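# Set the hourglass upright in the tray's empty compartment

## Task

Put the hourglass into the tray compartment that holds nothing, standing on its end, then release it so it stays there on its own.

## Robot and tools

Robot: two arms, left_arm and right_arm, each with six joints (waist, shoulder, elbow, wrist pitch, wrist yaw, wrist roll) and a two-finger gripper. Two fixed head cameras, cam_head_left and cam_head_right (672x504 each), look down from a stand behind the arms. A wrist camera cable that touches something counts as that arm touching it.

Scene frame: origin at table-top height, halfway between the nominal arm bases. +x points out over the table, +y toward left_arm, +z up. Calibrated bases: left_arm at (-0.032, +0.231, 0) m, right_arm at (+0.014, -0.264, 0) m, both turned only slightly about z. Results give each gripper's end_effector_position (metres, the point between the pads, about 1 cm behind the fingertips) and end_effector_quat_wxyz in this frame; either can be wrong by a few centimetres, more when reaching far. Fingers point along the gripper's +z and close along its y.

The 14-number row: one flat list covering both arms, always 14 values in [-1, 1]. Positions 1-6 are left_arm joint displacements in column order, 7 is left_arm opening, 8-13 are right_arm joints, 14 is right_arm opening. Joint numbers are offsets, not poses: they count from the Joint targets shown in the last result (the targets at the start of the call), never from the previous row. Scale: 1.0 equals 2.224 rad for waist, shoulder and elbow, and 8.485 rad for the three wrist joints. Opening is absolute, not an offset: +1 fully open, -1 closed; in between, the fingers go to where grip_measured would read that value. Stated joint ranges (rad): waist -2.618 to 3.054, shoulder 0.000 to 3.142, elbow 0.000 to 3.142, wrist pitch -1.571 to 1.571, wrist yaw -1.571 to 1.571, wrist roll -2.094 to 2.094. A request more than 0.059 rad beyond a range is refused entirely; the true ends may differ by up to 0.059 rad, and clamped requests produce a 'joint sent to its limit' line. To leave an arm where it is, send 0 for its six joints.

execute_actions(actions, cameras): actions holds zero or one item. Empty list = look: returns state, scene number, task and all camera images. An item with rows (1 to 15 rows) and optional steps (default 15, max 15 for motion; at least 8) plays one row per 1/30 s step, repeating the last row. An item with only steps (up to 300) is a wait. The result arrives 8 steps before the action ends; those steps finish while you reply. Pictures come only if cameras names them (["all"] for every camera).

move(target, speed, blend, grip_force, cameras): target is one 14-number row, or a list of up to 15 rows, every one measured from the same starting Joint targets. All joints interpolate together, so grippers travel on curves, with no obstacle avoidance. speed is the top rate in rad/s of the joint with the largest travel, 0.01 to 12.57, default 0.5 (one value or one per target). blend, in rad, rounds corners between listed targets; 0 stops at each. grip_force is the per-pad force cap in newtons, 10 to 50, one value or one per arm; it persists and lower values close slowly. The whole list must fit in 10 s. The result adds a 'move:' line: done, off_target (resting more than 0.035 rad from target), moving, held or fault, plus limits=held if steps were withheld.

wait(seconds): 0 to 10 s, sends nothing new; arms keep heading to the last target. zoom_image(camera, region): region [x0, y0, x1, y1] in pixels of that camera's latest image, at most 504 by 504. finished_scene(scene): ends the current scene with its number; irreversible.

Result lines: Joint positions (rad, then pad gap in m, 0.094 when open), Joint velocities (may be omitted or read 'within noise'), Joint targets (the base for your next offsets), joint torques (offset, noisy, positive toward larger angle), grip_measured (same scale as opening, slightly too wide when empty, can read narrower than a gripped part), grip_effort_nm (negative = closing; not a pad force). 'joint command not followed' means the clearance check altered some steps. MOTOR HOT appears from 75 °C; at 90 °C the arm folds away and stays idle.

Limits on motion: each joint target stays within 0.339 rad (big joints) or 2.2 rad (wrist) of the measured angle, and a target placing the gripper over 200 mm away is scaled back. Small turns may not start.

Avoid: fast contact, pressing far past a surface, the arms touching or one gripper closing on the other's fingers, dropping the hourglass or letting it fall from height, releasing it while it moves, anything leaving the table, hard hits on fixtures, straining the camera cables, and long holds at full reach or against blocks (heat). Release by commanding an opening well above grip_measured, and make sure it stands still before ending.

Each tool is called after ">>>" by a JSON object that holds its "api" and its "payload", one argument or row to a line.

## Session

>>> {"api": "execute_actions", "payload": {
  "actions": []
}}

>>> {"api": "zoom_image", "payload": {
  "camera": "cam_head_left",
  "region": [160, 160, 460, 360]
}}

>>> {"api": "zoom_image", "payload": {
  "camera": "cam_head_right",
  "region": [160, 160, 460, 360]
}}

Scene clock: 0.00 s of 4000.00 s.
left_arm: end_effector_position=(+0.3719, +0.2323, +0.1231) grip_measured=+1.000 grip_effort_nm=n/a end_effector_quat_wxyz=(+0.632, -0.025, +0.773, +0.040) | right_arm: end_effector_position=(+0.4195, -0.2837, +0.1062) grip_measured=+1.000 grip_effort_nm=n/a end_effector_quat_wxyz=(+0.568, +0.041, +0.822, -0.004)
Joint positions: left_arm=[-0.056 1.568 0.344 1.022 -0.165 -0.002 0.094] | right_arm=[-0.029 1.506 0.429 0.715 0.01 0.046 0.094]
Joint velocities: within noise
Joint torques (N m): no reading
Heat: left arm: 30 °C; right arm: 37 °C.
Joint targets: left_arm=[-0.056 1.566 0.346 1.008 -0.166 -0.003] | right_arm=[-0.029 1.496 0.441 0.722 0.011 0.046]

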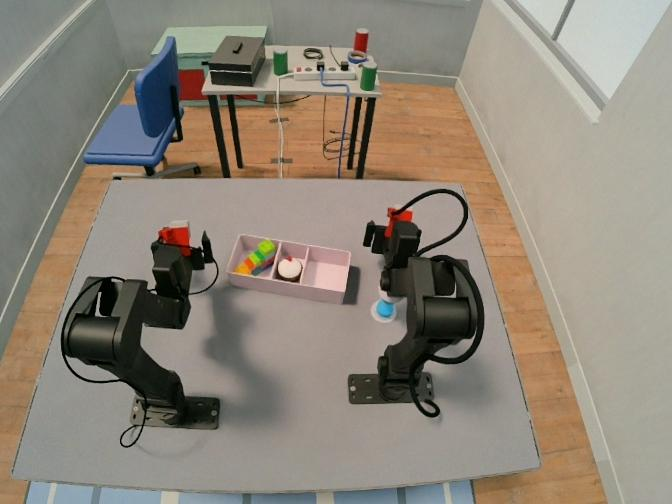

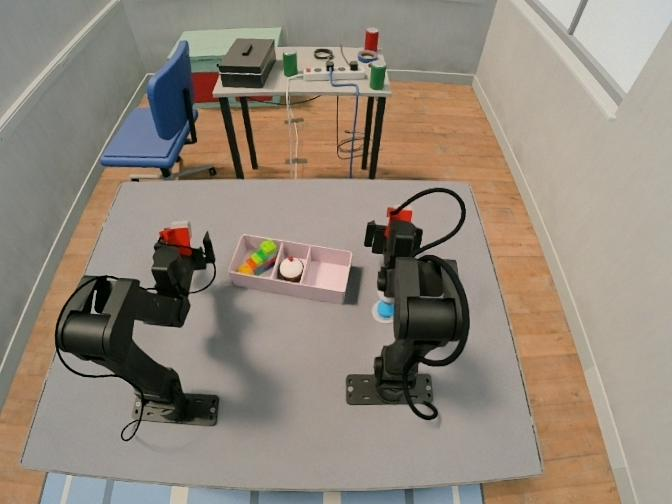

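Scaled by 1.680 from the camera's 672x504 image, which has a finer 960x720 frame.

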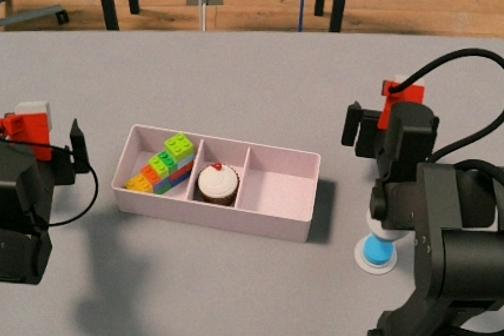

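Scaled by 1.680 from the camera's 672x504 image, which has a finer 960x720 frame.

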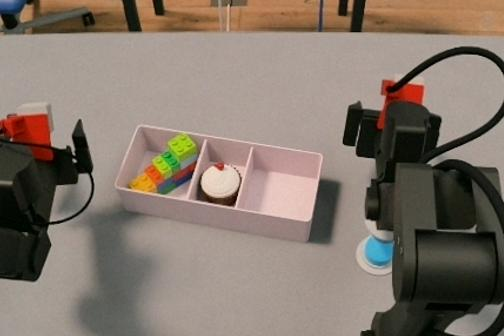

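>>> {"api": "move", "payload": {
  "target": [
    [0,0,0,0,0,0,1,0,0.0045,0.3862,-0.0497,-0.0013,-0.0054,1],
    [0,0,0,0,0,0,1,0.0463,-0.062,0.3885,-0.2619,-0.0013,-0.0054,1]
  ],
  "speed": 0.8,
  "blend": 0.1,
  "cameras": ["all"]
}}

>>> {"api": "zoom_image", "payload": {
  "camera": "cam_head_left",
  "region": [300, 200, 460, 360]
}}

>>> {"api": "zoom_image", "payload": {
  "camera": "cam_head_right",
  "region": [300, 200, 460, 360]
}}

Scene clock: 5.60 s of 4000.00 s.
left_arm: end_effector_position=(+0.3719, +0.2323, +0.1231) grip_measured=+1.000 grip_effort_nm=-0.01 end_effector_quat_wxyz=(+0.632, -0.025, +0.773, +0.040) | right_arm: end_effector_position=(+0.2269, -0.2537, +0.1612) grip_measured=+1.000 grip_effort_nm=0.03 end_effector_quat_wxyz=(-0.013, -0.021, +1.000, -0.004)
Joint positions: left_arm=[-0.056 1.568 0.344 1.022 -0.165 -0.002 0.094] | right_arm=[0.069 1.382 1.276 -1.492 0.008 0.009 0.094]
Joint torques (N m): left_arm=[-0.05 -5.9 6.13 2.34 -0.03 -0.02] | right_arm=[0.44 -5.53 7.56 -0.03 -0.06 -0.14]
Heat: left arm: 31 °C; right arm: 38 °C.
Joint targets: left_arm=[-0.056 1.566 0.346 1.008 -0.166 -0.003] | right_arm=[0.074 1.358 1.305 -1.500 0.000 0.000]
Kept back: nothing.
move: done

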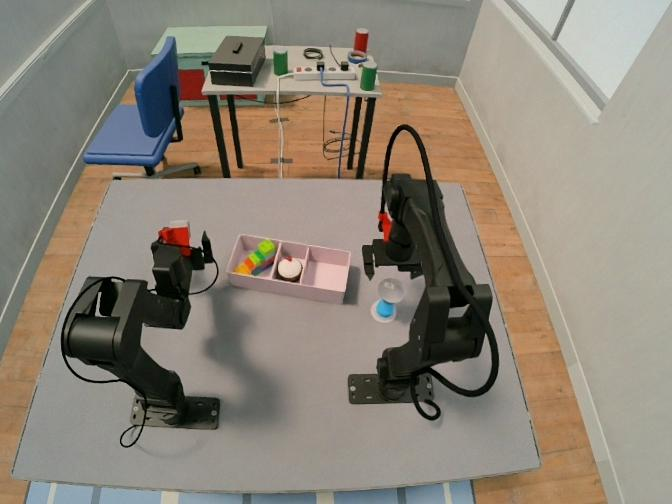

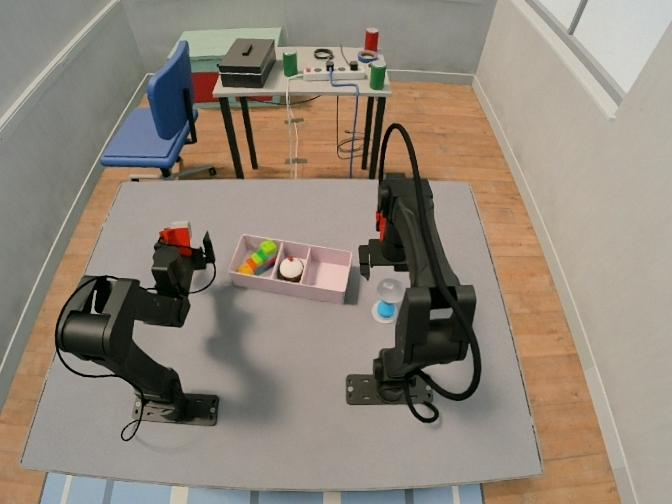

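Scaled by 3.150 from the camera's 672x504 image, which has a finer 960x720 frame.

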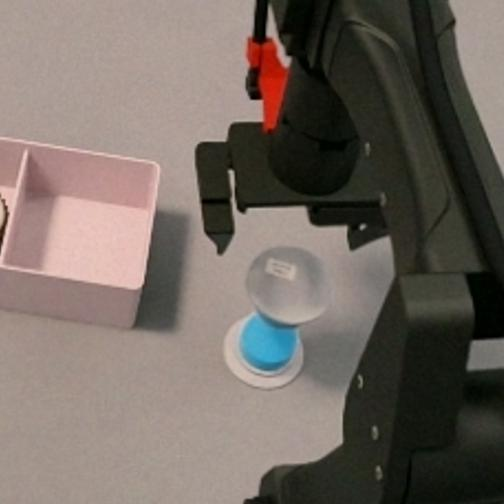

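Scaled by 3.150 from the camera's 672x504 image, which has a finer 960x720 frame.

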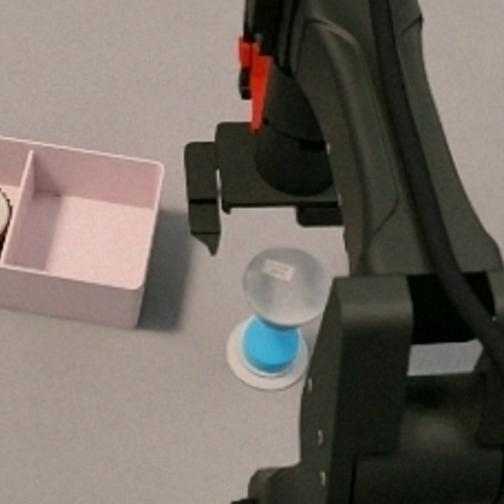

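>>> {"api": "move", "payload": {
  "target": [
    [0,0,0,0,0,0,1,0,-0.0097,-0.075,0.0185,0,0,1],
    [0,0,0,0,0,0,1,0,-0.0193,-0.1587,0.0377,0,0,1]
  ],
  "speed": 0.25,
  "blend": 0.05,
  "cameras": ["all"]
}}

>>> {"api": "zoom_image", "payload": {
  "camera": "cam_head_left",
  "region": [300, 200, 460, 360]
}}

>>> {"api": "zoom_image", "payload": {
  "camera": "cam_head_right",
  "region": [300, 200, 460, 360]
}}

Scene clock: 8.60 s of 4000.00 s.
left_arm: end_effector_position=(+0.3719, +0.2323, +0.1231) grip_measured=+1.000 grip_effort_nm=-0.01 end_effector_quat_wxyz=(+0.632, -0.025, +0.773, +0.040) | right_arm: end_effector_position=(+0.2202, -0.2540, +0.0886) grip_measured=+1.000 grip_effort_nm=0.03 end_effector_quat_wxyz=(-0.005, -0.021, +1.000, -0.004)
Joint positions: left_arm=[-0.056 1.568 0.344 1.022 -0.165 -0.002 0.094] | right_arm=[0.069 1.342 0.956 -1.195 0.008 0.009 0.094]
Joint torques (N m): left_arm=[-0.03 -5.89 6.13 2.34 -0.03 -0.02] | right_arm=[0.46 -5.42 5.08 0.19 -0.11 -0.11]
Heat: left arm: 32 °C; right arm: 38 °C.
Joint targets: left_arm=[-0.056 1.566 0.346 1.008 -0.166 -0.003] | right_arm=[0.074 1.315 0.952 -1.180 0.000 0.000]
Kept back: nothing.
move: done

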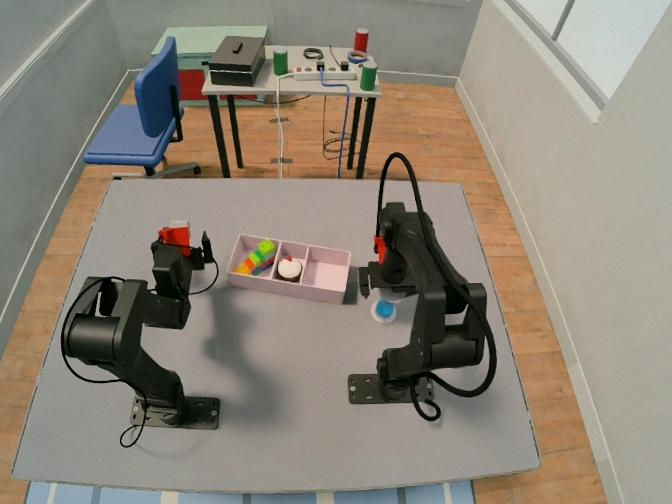

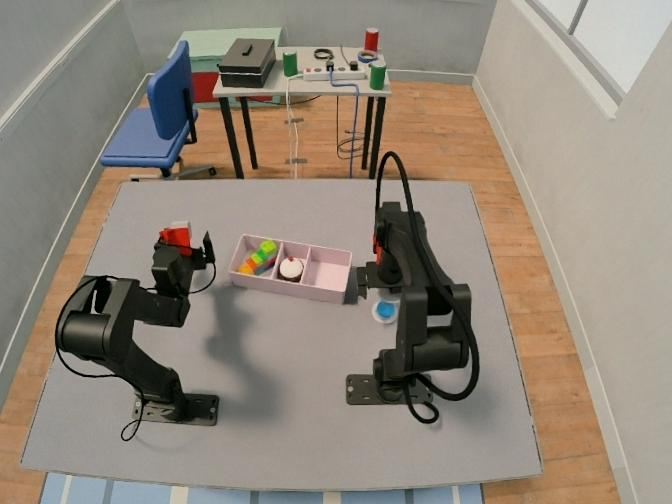

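Scaled by 3.150 from the camera's 672x504 image, which has a finer 960x720 frame.

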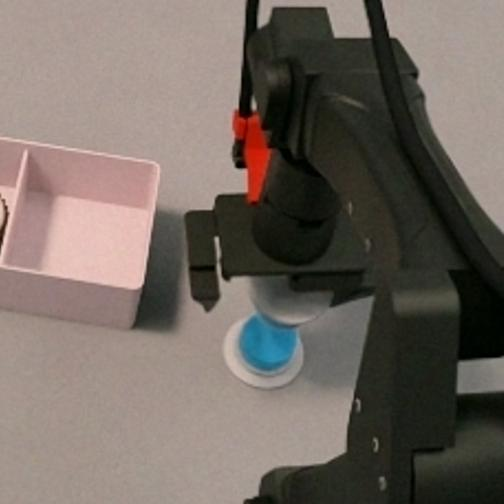

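Scaled by 3.150 from the camera's 672x504 image, which has a finer 960x720 frame.

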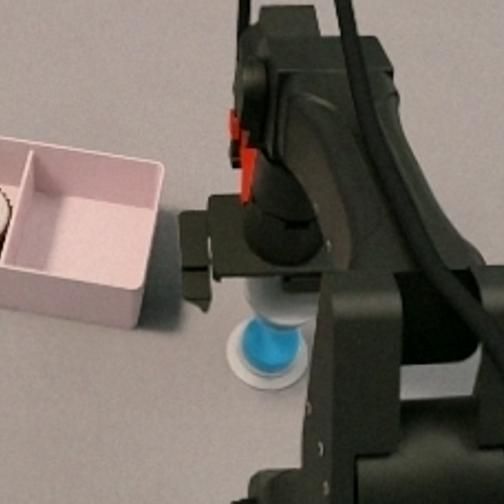

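Good; grip, then lift.

>>> {"api": "move", "payload": {
  "target": [0,0,0,0,0,0,1,0,0,0,0,0,0,0.26],
  "grip_force": 20
}}

>>> {"api": "zoom_image", "payload": {
  "camera": "cam_head_left",
  "region": [260, 215, 390, 325]
}}

>>> {"api": "zoom_image", "payload": {
  "camera": "cam_head_right",
  "region": [260, 215, 390, 325]
}}

Scene clock: 12.17 s of 4000.00 s.
left_arm: end_effector_position=(+0.3719, +0.2323, +0.1231) grip_measured=+1.000 grip_effort_nm=-0.01 end_effector_quat_wxyz=(+0.632, -0.025, +0.773, +0.040) | right_arm: end_effector_position=(+0.2204, -0.2540, +0.0886) grip_measured=+0.267 grip_effort_nm=-0.35 end_effector_quat_wxyz=(-0.005, -0.021, +1.000, -0.004)
Joint positions: left_arm=[-0.056 1.568 0.344 1.022 -0.165 -0.002 0.094] | right_arm=[0.069 1.342 0.956 -1.195 0.008 0.009 0.06]
Joint torques (N m): left_arm=[-0.03 -5.9 6.13 2.34 -0.03 -0.02] | right_arm=[0.51 -5.45 5.04 0.2 -0.08 -0.11]
Heat: left arm: 33 °C; right arm: 38 °C.
Joint targets: left_arm=[-0.056 1.566 0.346 1.008 -0.166 -0.003] | right_arm=[0.074 1.315 0.952 -1.180 0.000 0.000]
Kept back: nothing.
grip_force (N): 20, 20
move: done

Scaled by 3.877 from the camera's 672x504 image, which has a finer 960x720 frame.
This view is cut from an older image: the scene may have changed since it was taken.

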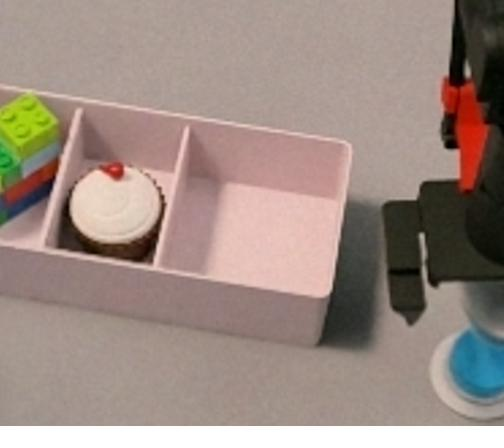

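Scaled by 3.877 from the camera's 672x504 image, which has a finer 960x720 frame.
This view is cut from an older image: the scene may have changed since it was taken.

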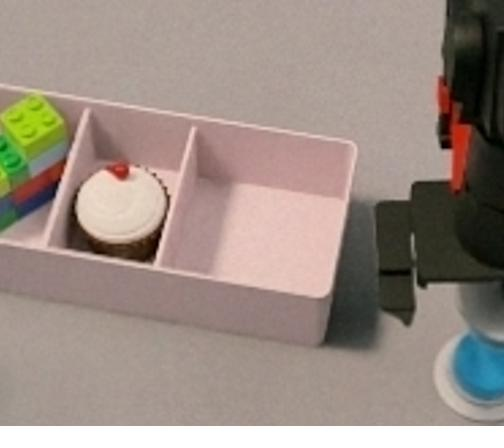

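>>> {"api": "move", "payload": {
  "target": [0,0,0,0,0,0,1,0,0,0.179,-0.0442,0,0,0.18],
  "speed": 0.25,
  "cameras": ["all"]
}}

>>> {"api": "zoom_image", "payload": {
  "camera": "cam_head_left",
  "region": [300, 200, 460, 360]
}}

Scene clock: 15.30 s of 4000.00 s.
left_arm: end_effector_position=(+0.3719, +0.2323, +0.1231) grip_measured=+1.000 grip_effort_nm=-0.01 end_effector_quat_wxyz=(+0.632, -0.025, +0.773, +0.040) | right_arm: end_effector_position=(+0.2195, -0.2539, +0.1788) grip_measured=+0.256 grip_effort_nm=-0.45 end_effector_quat_wxyz=(+0.000, -0.021, +1.000, -0.004)
Joint positions: left_arm=[-0.056 1.568 0.344 1.022 -0.165 -0.002 0.094] | right_arm=[0.069 1.342 1.316 -1.546 0.007 0.009 0.059]
Joint torques (N m): left_arm=[-0.05 -5.89 6.15 2.33 -0.04 -0.02] | right_arm=[0.38 -5.27 7.98 -0.02 -0.09 -0.13]
Heat: left arm: 34 °C; right arm: 38 °C.
Joint targets: left_arm=[-0.056 1.566 0.346 1.008 -0.166 -0.003] | right_arm=[0.074 1.315 1.350 -1.555 0.000 0.000]
Kept back: nothing.
grip_force (N): 20, 20
move: done

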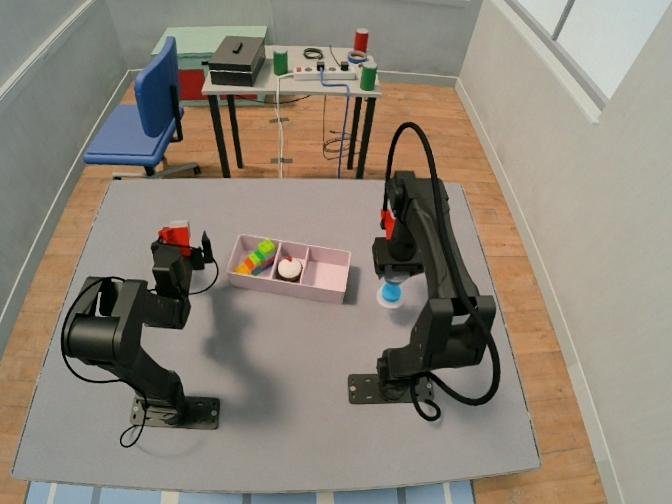

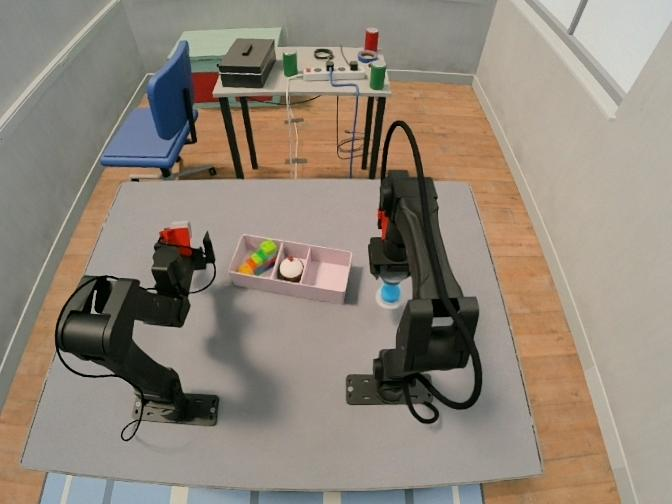

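Scaled by 3.150 from the camera's 672x504 image, which has a finer 960x720 frame.

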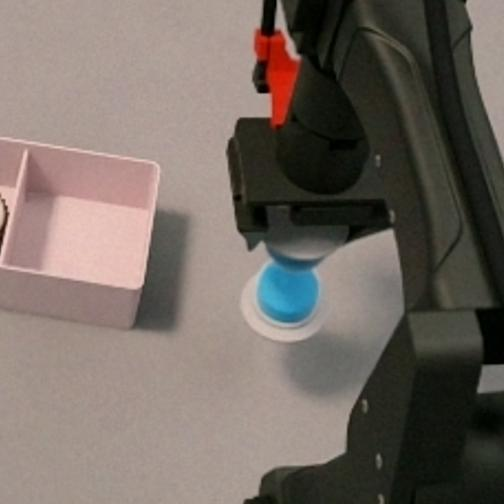

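>>> {"api": "move", "payload": {
  "target": [
    [0,0,0,0,0,0,1,0.1974,0,0,0,0,0,0.18],
    [0,0,0,0,0,0,1,0.1974,0.2406,0.2248,0.0006,0,0,0.18]
  ],
  "speed": 0.35,
  "blend": 0.05,
  "cameras": ["all"]
}}

>>> {"api": "zoom_image", "payload": {
  "camera": "cam_head_left",
  "region": [250, 190, 410, 330]
}}

>>> {"api": "zoom_image", "payload": {
  "camera": "cam_head_right",
  "region": [250, 190, 410, 330]
}}

Scene clock: 18.87 s of 4000.00 s.
left_arm: end_effector_position=(+0.3719, +0.2323, +0.1231) grip_measured=+1.000 grip_effort_nm=0.00 end_effector_quat_wxyz=(+0.632, -0.025, +0.773, +0.040) | right_arm: end_effector_position=(+0.3085, -0.1065, +0.1729) grip_measured=+0.256 grip_effort_nm=-0.45 end_effector_quat_wxyz=(-0.008, -0.239, +0.971, -0.005)
Joint positions: left_arm=[-0.056 1.568 0.344 1.022 -0.165 -0.002 0.094] | right_arm=[0.508 1.847 1.81 -1.551 0.005 0.009 0.059]
Joint torques (N m): left_arm=[-0.03 -5.91 6.13 2.34 -0.04 -0.03] | right_arm=[0.47 -6.97 8.49 0.05 -0.09 -0.13]
Heat: left arm: 34 °C; right arm: 39 °C.
Joint targets: left_arm=[-0.056 1.566 0.346 1.008 -0.166 -0.003] | right_arm=[0.514 1.850 1.850 -1.550 -0.001 0.000]
Kept back: nothing.
grip_force (N): 20, 20
move: off_target (right_arm); right_arm: the elbow is farthest, 0.040 rad from its target

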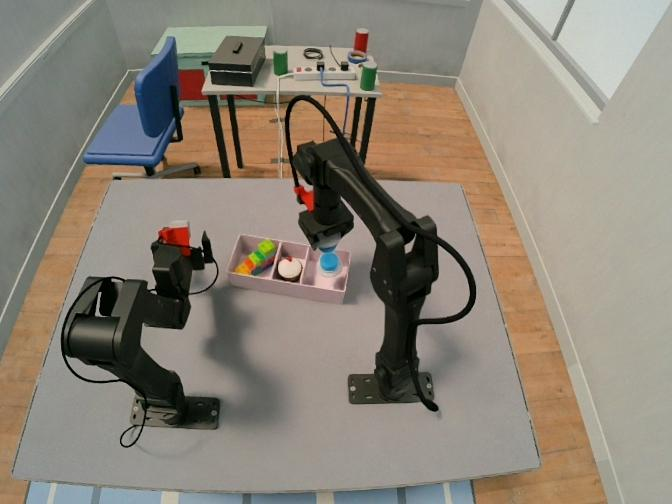

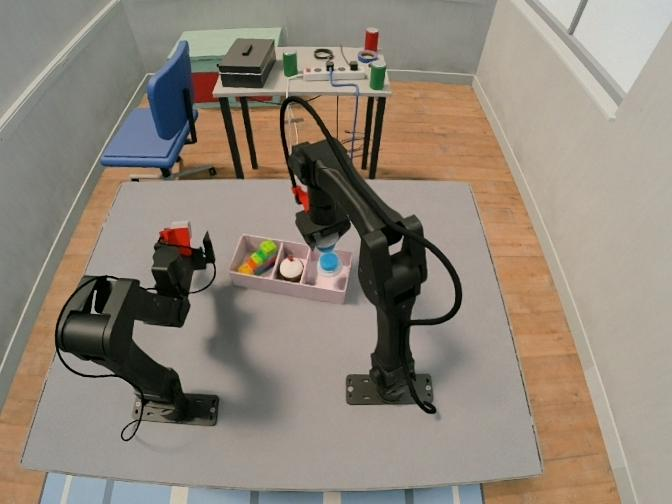

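Scaled by 3.150 from the camera's 672x504 image, which has a finer 960x720 frame.

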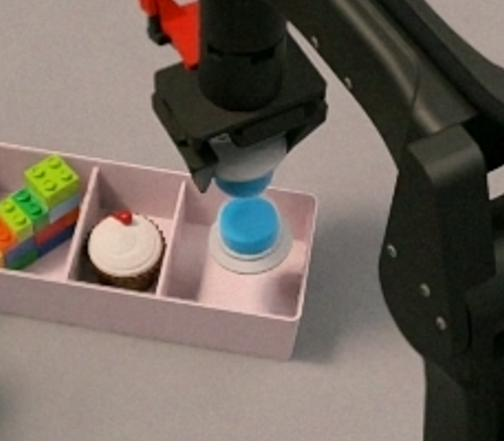

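Scaled by 3.150 from the camera's 672x504 image, which has a finer 960x720 frame.

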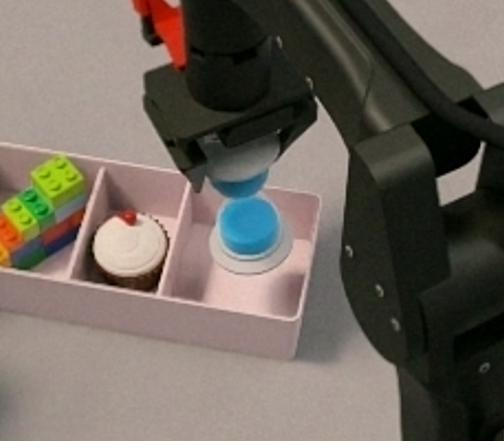

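>>> {"api": "move", "payload": {
  "target": [0,0,0,0,0,0,1,0.0061,-0.0157,-0.1628,0.0395,0,0,0.18],
  "speed": 0.2,
  "cameras": ["all"]
}}

>>> {"api": "zoom_image", "payload": {
  "camera": "cam_head_left",
  "region": [250, 190, 410, 330]
}}

Scene clock: 21.53 s of 4000.00 s.
left_arm: end_effector_position=(+0.3719, +0.2323, +0.1231) grip_measured=+1.000 grip_effort_nm=-0.01 end_effector_quat_wxyz=(+0.632, -0.025, +0.773, +0.040) | right_arm: end_effector_position=(+0.3071, -0.1023, +0.0928) grip_measured=+0.256 grip_effort_nm=-0.45 end_effector_quat_wxyz=(-0.013, -0.245, +0.969, -0.006)
Joint positions: left_arm=[-0.056 1.568 0.344 1.022 -0.165 -0.002 0.094] | right_arm=[0.521 1.847 1.49 -1.242 0.005 0.009 0.059]
Joint torques (N m): left_arm=[-0.03 -5.89 6.12 2.34 -0.04 -0.02] | right_arm=[0.53 -9.89 5.12 0.28 -0.06 -0.13]
Heat: left arm: 35 °C; right arm: 39 °C.
Joint targets: left_arm=[-0.056 1.566 0.346 1.008 -0.166 -0.003] | right_arm=[0.527 1.815 1.488 -1.215 -0.001 0.000]
Kept back: nothing.
grip_force (N): 20, 20
move: done

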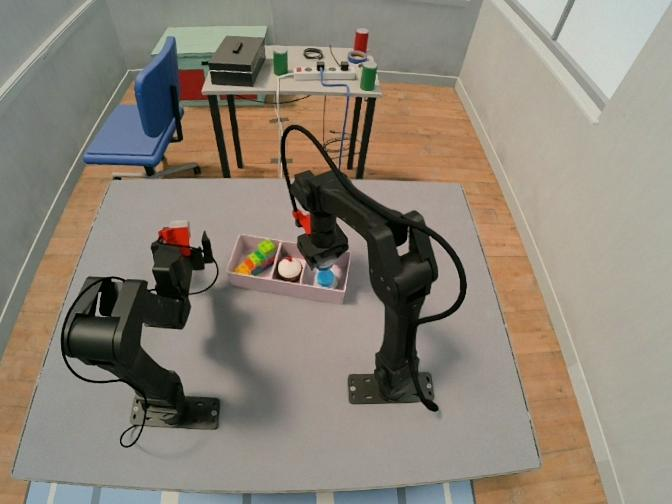

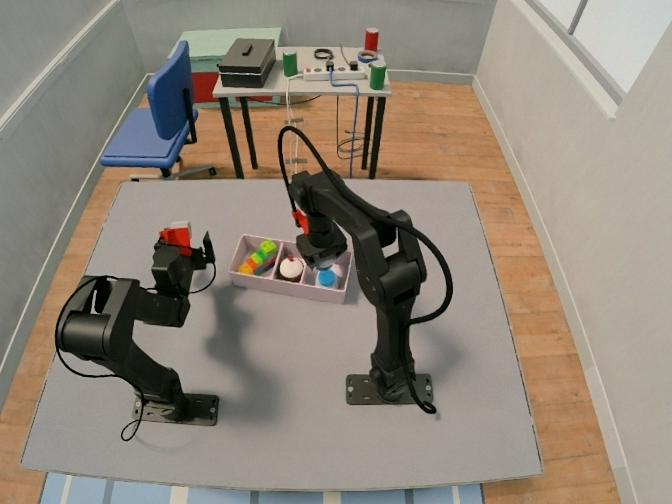

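Scaled by 3.150 from the camera's 672x504 image, which has a finer 960x720 frame.

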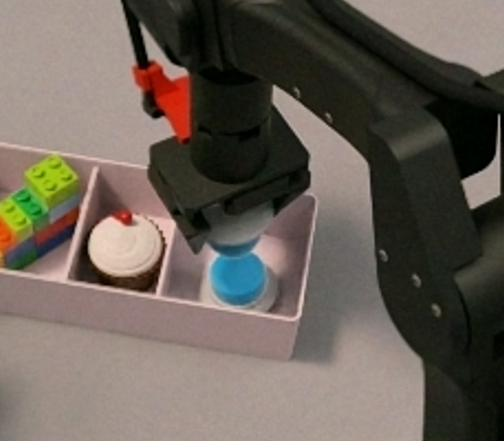

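>>> {"api": "move", "payload": {
  "target": [0,0,0,0,0,0,1,0,0,-0.0067,0.0042,0,0,0.18],
  "speed": 0.05
}}

>>> {"api": "move", "payload": {
  "target": [0,0,0,0,0,0,1,0,0,-0.0045,0.0012,0,0,0.18],
  "speed": 0.05
}}

Scene clock: 22.80 s of 4000.00 s.
left_arm: end_effector_position=(+0.3719, +0.2323, +0.1231) grip_measured=+1.000 grip_effort_nm=-0.01 end_effector_quat_wxyz=(+0.632, -0.025, +0.773, +0.040) | right_arm: end_effector_position=(+0.3098, -0.1009, +0.0931) grip_measured=+0.256 grip_effort_nm=-0.45 end_effector_quat_wxyz=(-0.005, -0.245, +0.969, -0.004)
Joint positions: left_arm=[-0.056 1.568 0.344 1.022 -0.165 -0.002 0.094] | right_arm=[0.521 1.842 1.485 -1.225 0.005 0.009 0.059]
Joint torques (N m): left_arm=[-0.05 -5.9 6.13 2.34 -0.04 -0.02] | right_arm=[0.57 -9.4 4.4 0.46 -0.07 -0.15]
Heat: left arm: 35 °C; right arm: 38 °C.
Joint targets: left_arm=[-0.056 1.566 0.346 1.008 -0.166 -0.003] | right_arm=[0.527 1.815 1.473 -1.179 -0.001 0.000]
Kept back: nothing.
grip_force (N): 20, 20
move: off_target (right_arm); right_arm: the wrist pitch is farthest, 0.046 rad from its target

Scene clock: 23.50 s of 4000.00 s.
left_arm: end_effector_position=(+0.3719, +0.2323, +0.1231) grip_measured=+1.000 grip_effort_nm=-0.01 end_effector_quat_wxyz=(+0.632, -0.025, +0.773, +0.040) | right_arm: end_effector_position=(+0.3090, -0.1013, +0.0926) grip_measured=+0.256 grip_effort_nm=-0.45 end_effector_quat_wxyz=(-0.004, -0.245, +0.969, -0.004)
Joint positions: left_arm=[-0.056 1.568 0.344 1.022 -0.165 -0.002 0.094] | right_arm=[0.521 1.838 1.478 -1.221 0.005 0.009 0.059]
Joint torques (N m): left_arm=[-0.05 -5.9 6.13 2.34 -0.04 -0.02] | right_arm=[0.51 -9.05 4.26 0.52 -0.07 -0.12]
Heat: left arm: 35 °C; right arm: 38 °C.
Joint targets: left_arm=[-0.056 1.566 0.346 1.008 -0.166 -0.003] | right_arm=[0.527 1.815 1.463 -1.169 -0.001 0.000]
Kept back: nothing.
grip_force (N): 20, 20
move: off_target (right_arm); right_arm: the wrist pitch is farthest, 0.052 rad from its target

Contact (shoulder backing up). Release.

>>> {"api": "move", "payload": {
  "target": [
    [0,0,0,0,0,0,1,0,0,0,-0.002,0,0,0.30],
    [0,0,0,0,0,0,1,0,0,0,-0.002,0,0,0.40],
    [0,0,0,0,0,0,1,0,0,0,-0.002,0,0,0.62]
  ],
  "cameras": ["all"]
}}

>>> {"api": "zoom_image", "payload": {
  "camera": "cam_head_left",
  "region": [250, 190, 410, 330]
}}

Scene clock: 25.43 s of 4000.00 s.
left_arm: end_effector_position=(+0.3719, +0.2323, +0.1231) grip_measured=+1.000 grip_effort_nm=-0.01 end_effector_quat_wxyz=(+0.632, -0.025, +0.773, +0.040) | right_arm: end_effector_position=(+0.3112, -0.1001, +0.0902) grip_measured=+0.618 grip_effort_nm=0.14 end_effector_quat_wxyz=(+0.001, -0.245, +0.969, -0.002)
Joint positions: left_arm=[-0.056 1.568 0.344 1.022 -0.165 -0.002 0.094] | right_arm=[0.521 1.838 1.468 -1.2 0.005 0.009 0.076]
Joint torques (N m): left_arm=[-0.05 -5.89 6.13 2.34 -0.03 -0.02] | right_arm=[0.53 -9.03 4.9 0.21 -0.07 -0.12]
Heat: left arm: 35 °C; right arm: 38 °C.
Joint targets: left_arm=[-0.056 1.566 0.346 1.008 -0.166 -0.003] | right_arm=[0.527 1.816 1.463 -1.186 0.000 0.000]
Kept back: nothing.
grip_force (N): 20, 20
move: done

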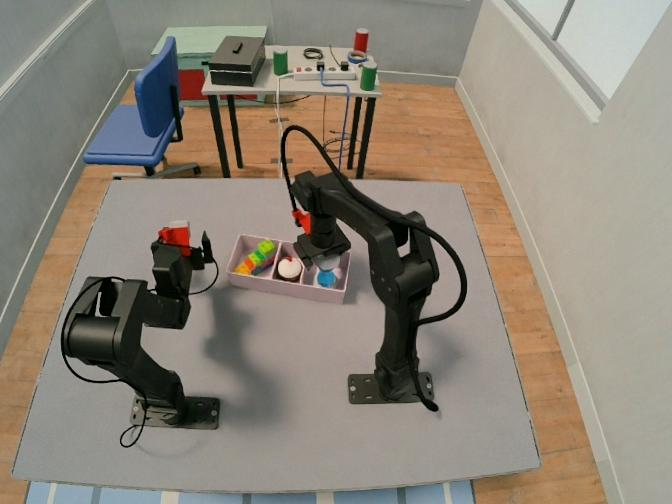

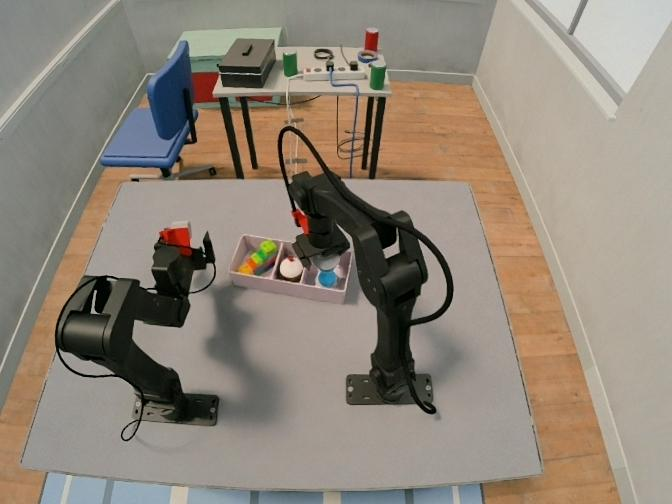

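Scaled by 3.150 from the camera's 672x504 image, which has a finer 960x720 frame.

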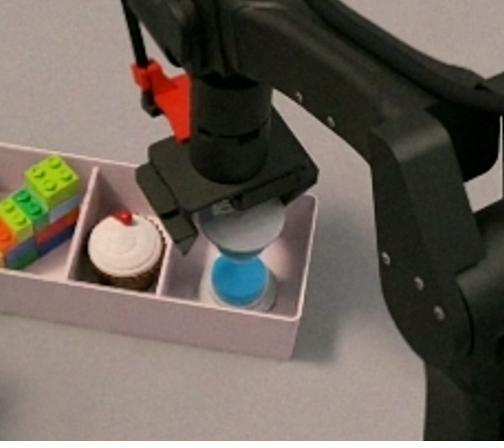

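>>> {"api": "move", "payload": {
  "target": [0,0,0,0,0,0,1,0,0.0115,0.174,-0.0429,0,0,0.62],
  "speed": 0.25,
  "cameras": ["all"]
}}

>>> {"api": "zoom_image", "payload": {
  "camera": "cam_head_left",
  "region": [250, 190, 410, 330]
}}

Scene clock: 27.87 s of 4000.00 s.
left_arm: end_effector_position=(+0.3719, +0.2323, +0.1231) grip_measured=+1.000 grip_effort_nm=0.00 end_effector_quat_wxyz=(+0.632, -0.025, +0.773, +0.040) | right_arm: end_effector_position=(+0.3100, -0.1008, +0.1788) grip_measured=+0.618 grip_effort_nm=0.14 end_effector_quat_wxyz=(+0.007, -0.245, +0.969, -0.001)
Joint positions: left_arm=[-0.056 1.568 0.344 1.022 -0.165 -0.002 0.094] | right_arm=[0.521 1.838 1.821 -1.542 0.005 0.008 0.076]
Joint torques (N m): left_arm=[-0.05 -5.89 6.13 2.34 -0.03 -0.02] | right_arm=[0.5 -6.79 7.43 0.04 -0.06 -0.11]
Heat: left arm: 35 °C; right arm: 39 °C.
Joint targets: left_arm=[-0.056 1.566 0.346 1.008 -0.166 -0.003] | right_arm=[0.527 1.841 1.850 -1.550 0.000 0.000]
Kept back: nothing.
grip_force (N): 20, 20
move: done

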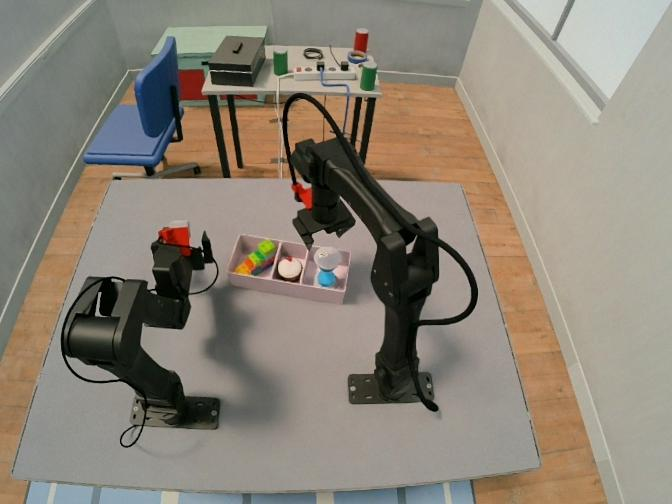

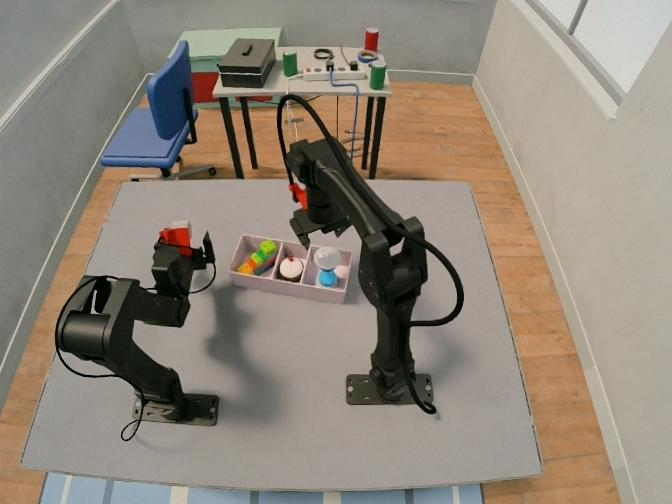

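Scaled by 3.150 from the camera's 672x504 image, which has a finer 960x720 frame.

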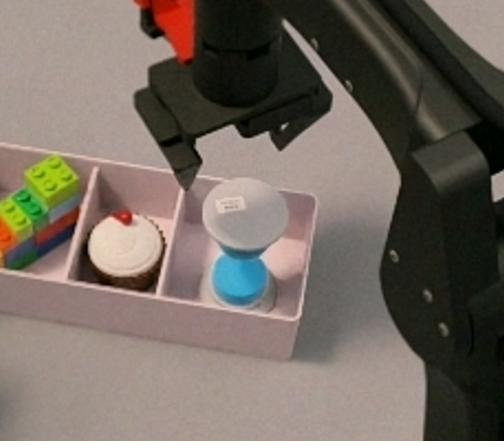

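>>> {"api": "finished_scene", "payload": {
  "scene": 2
}}

The scene is finished: the task was done.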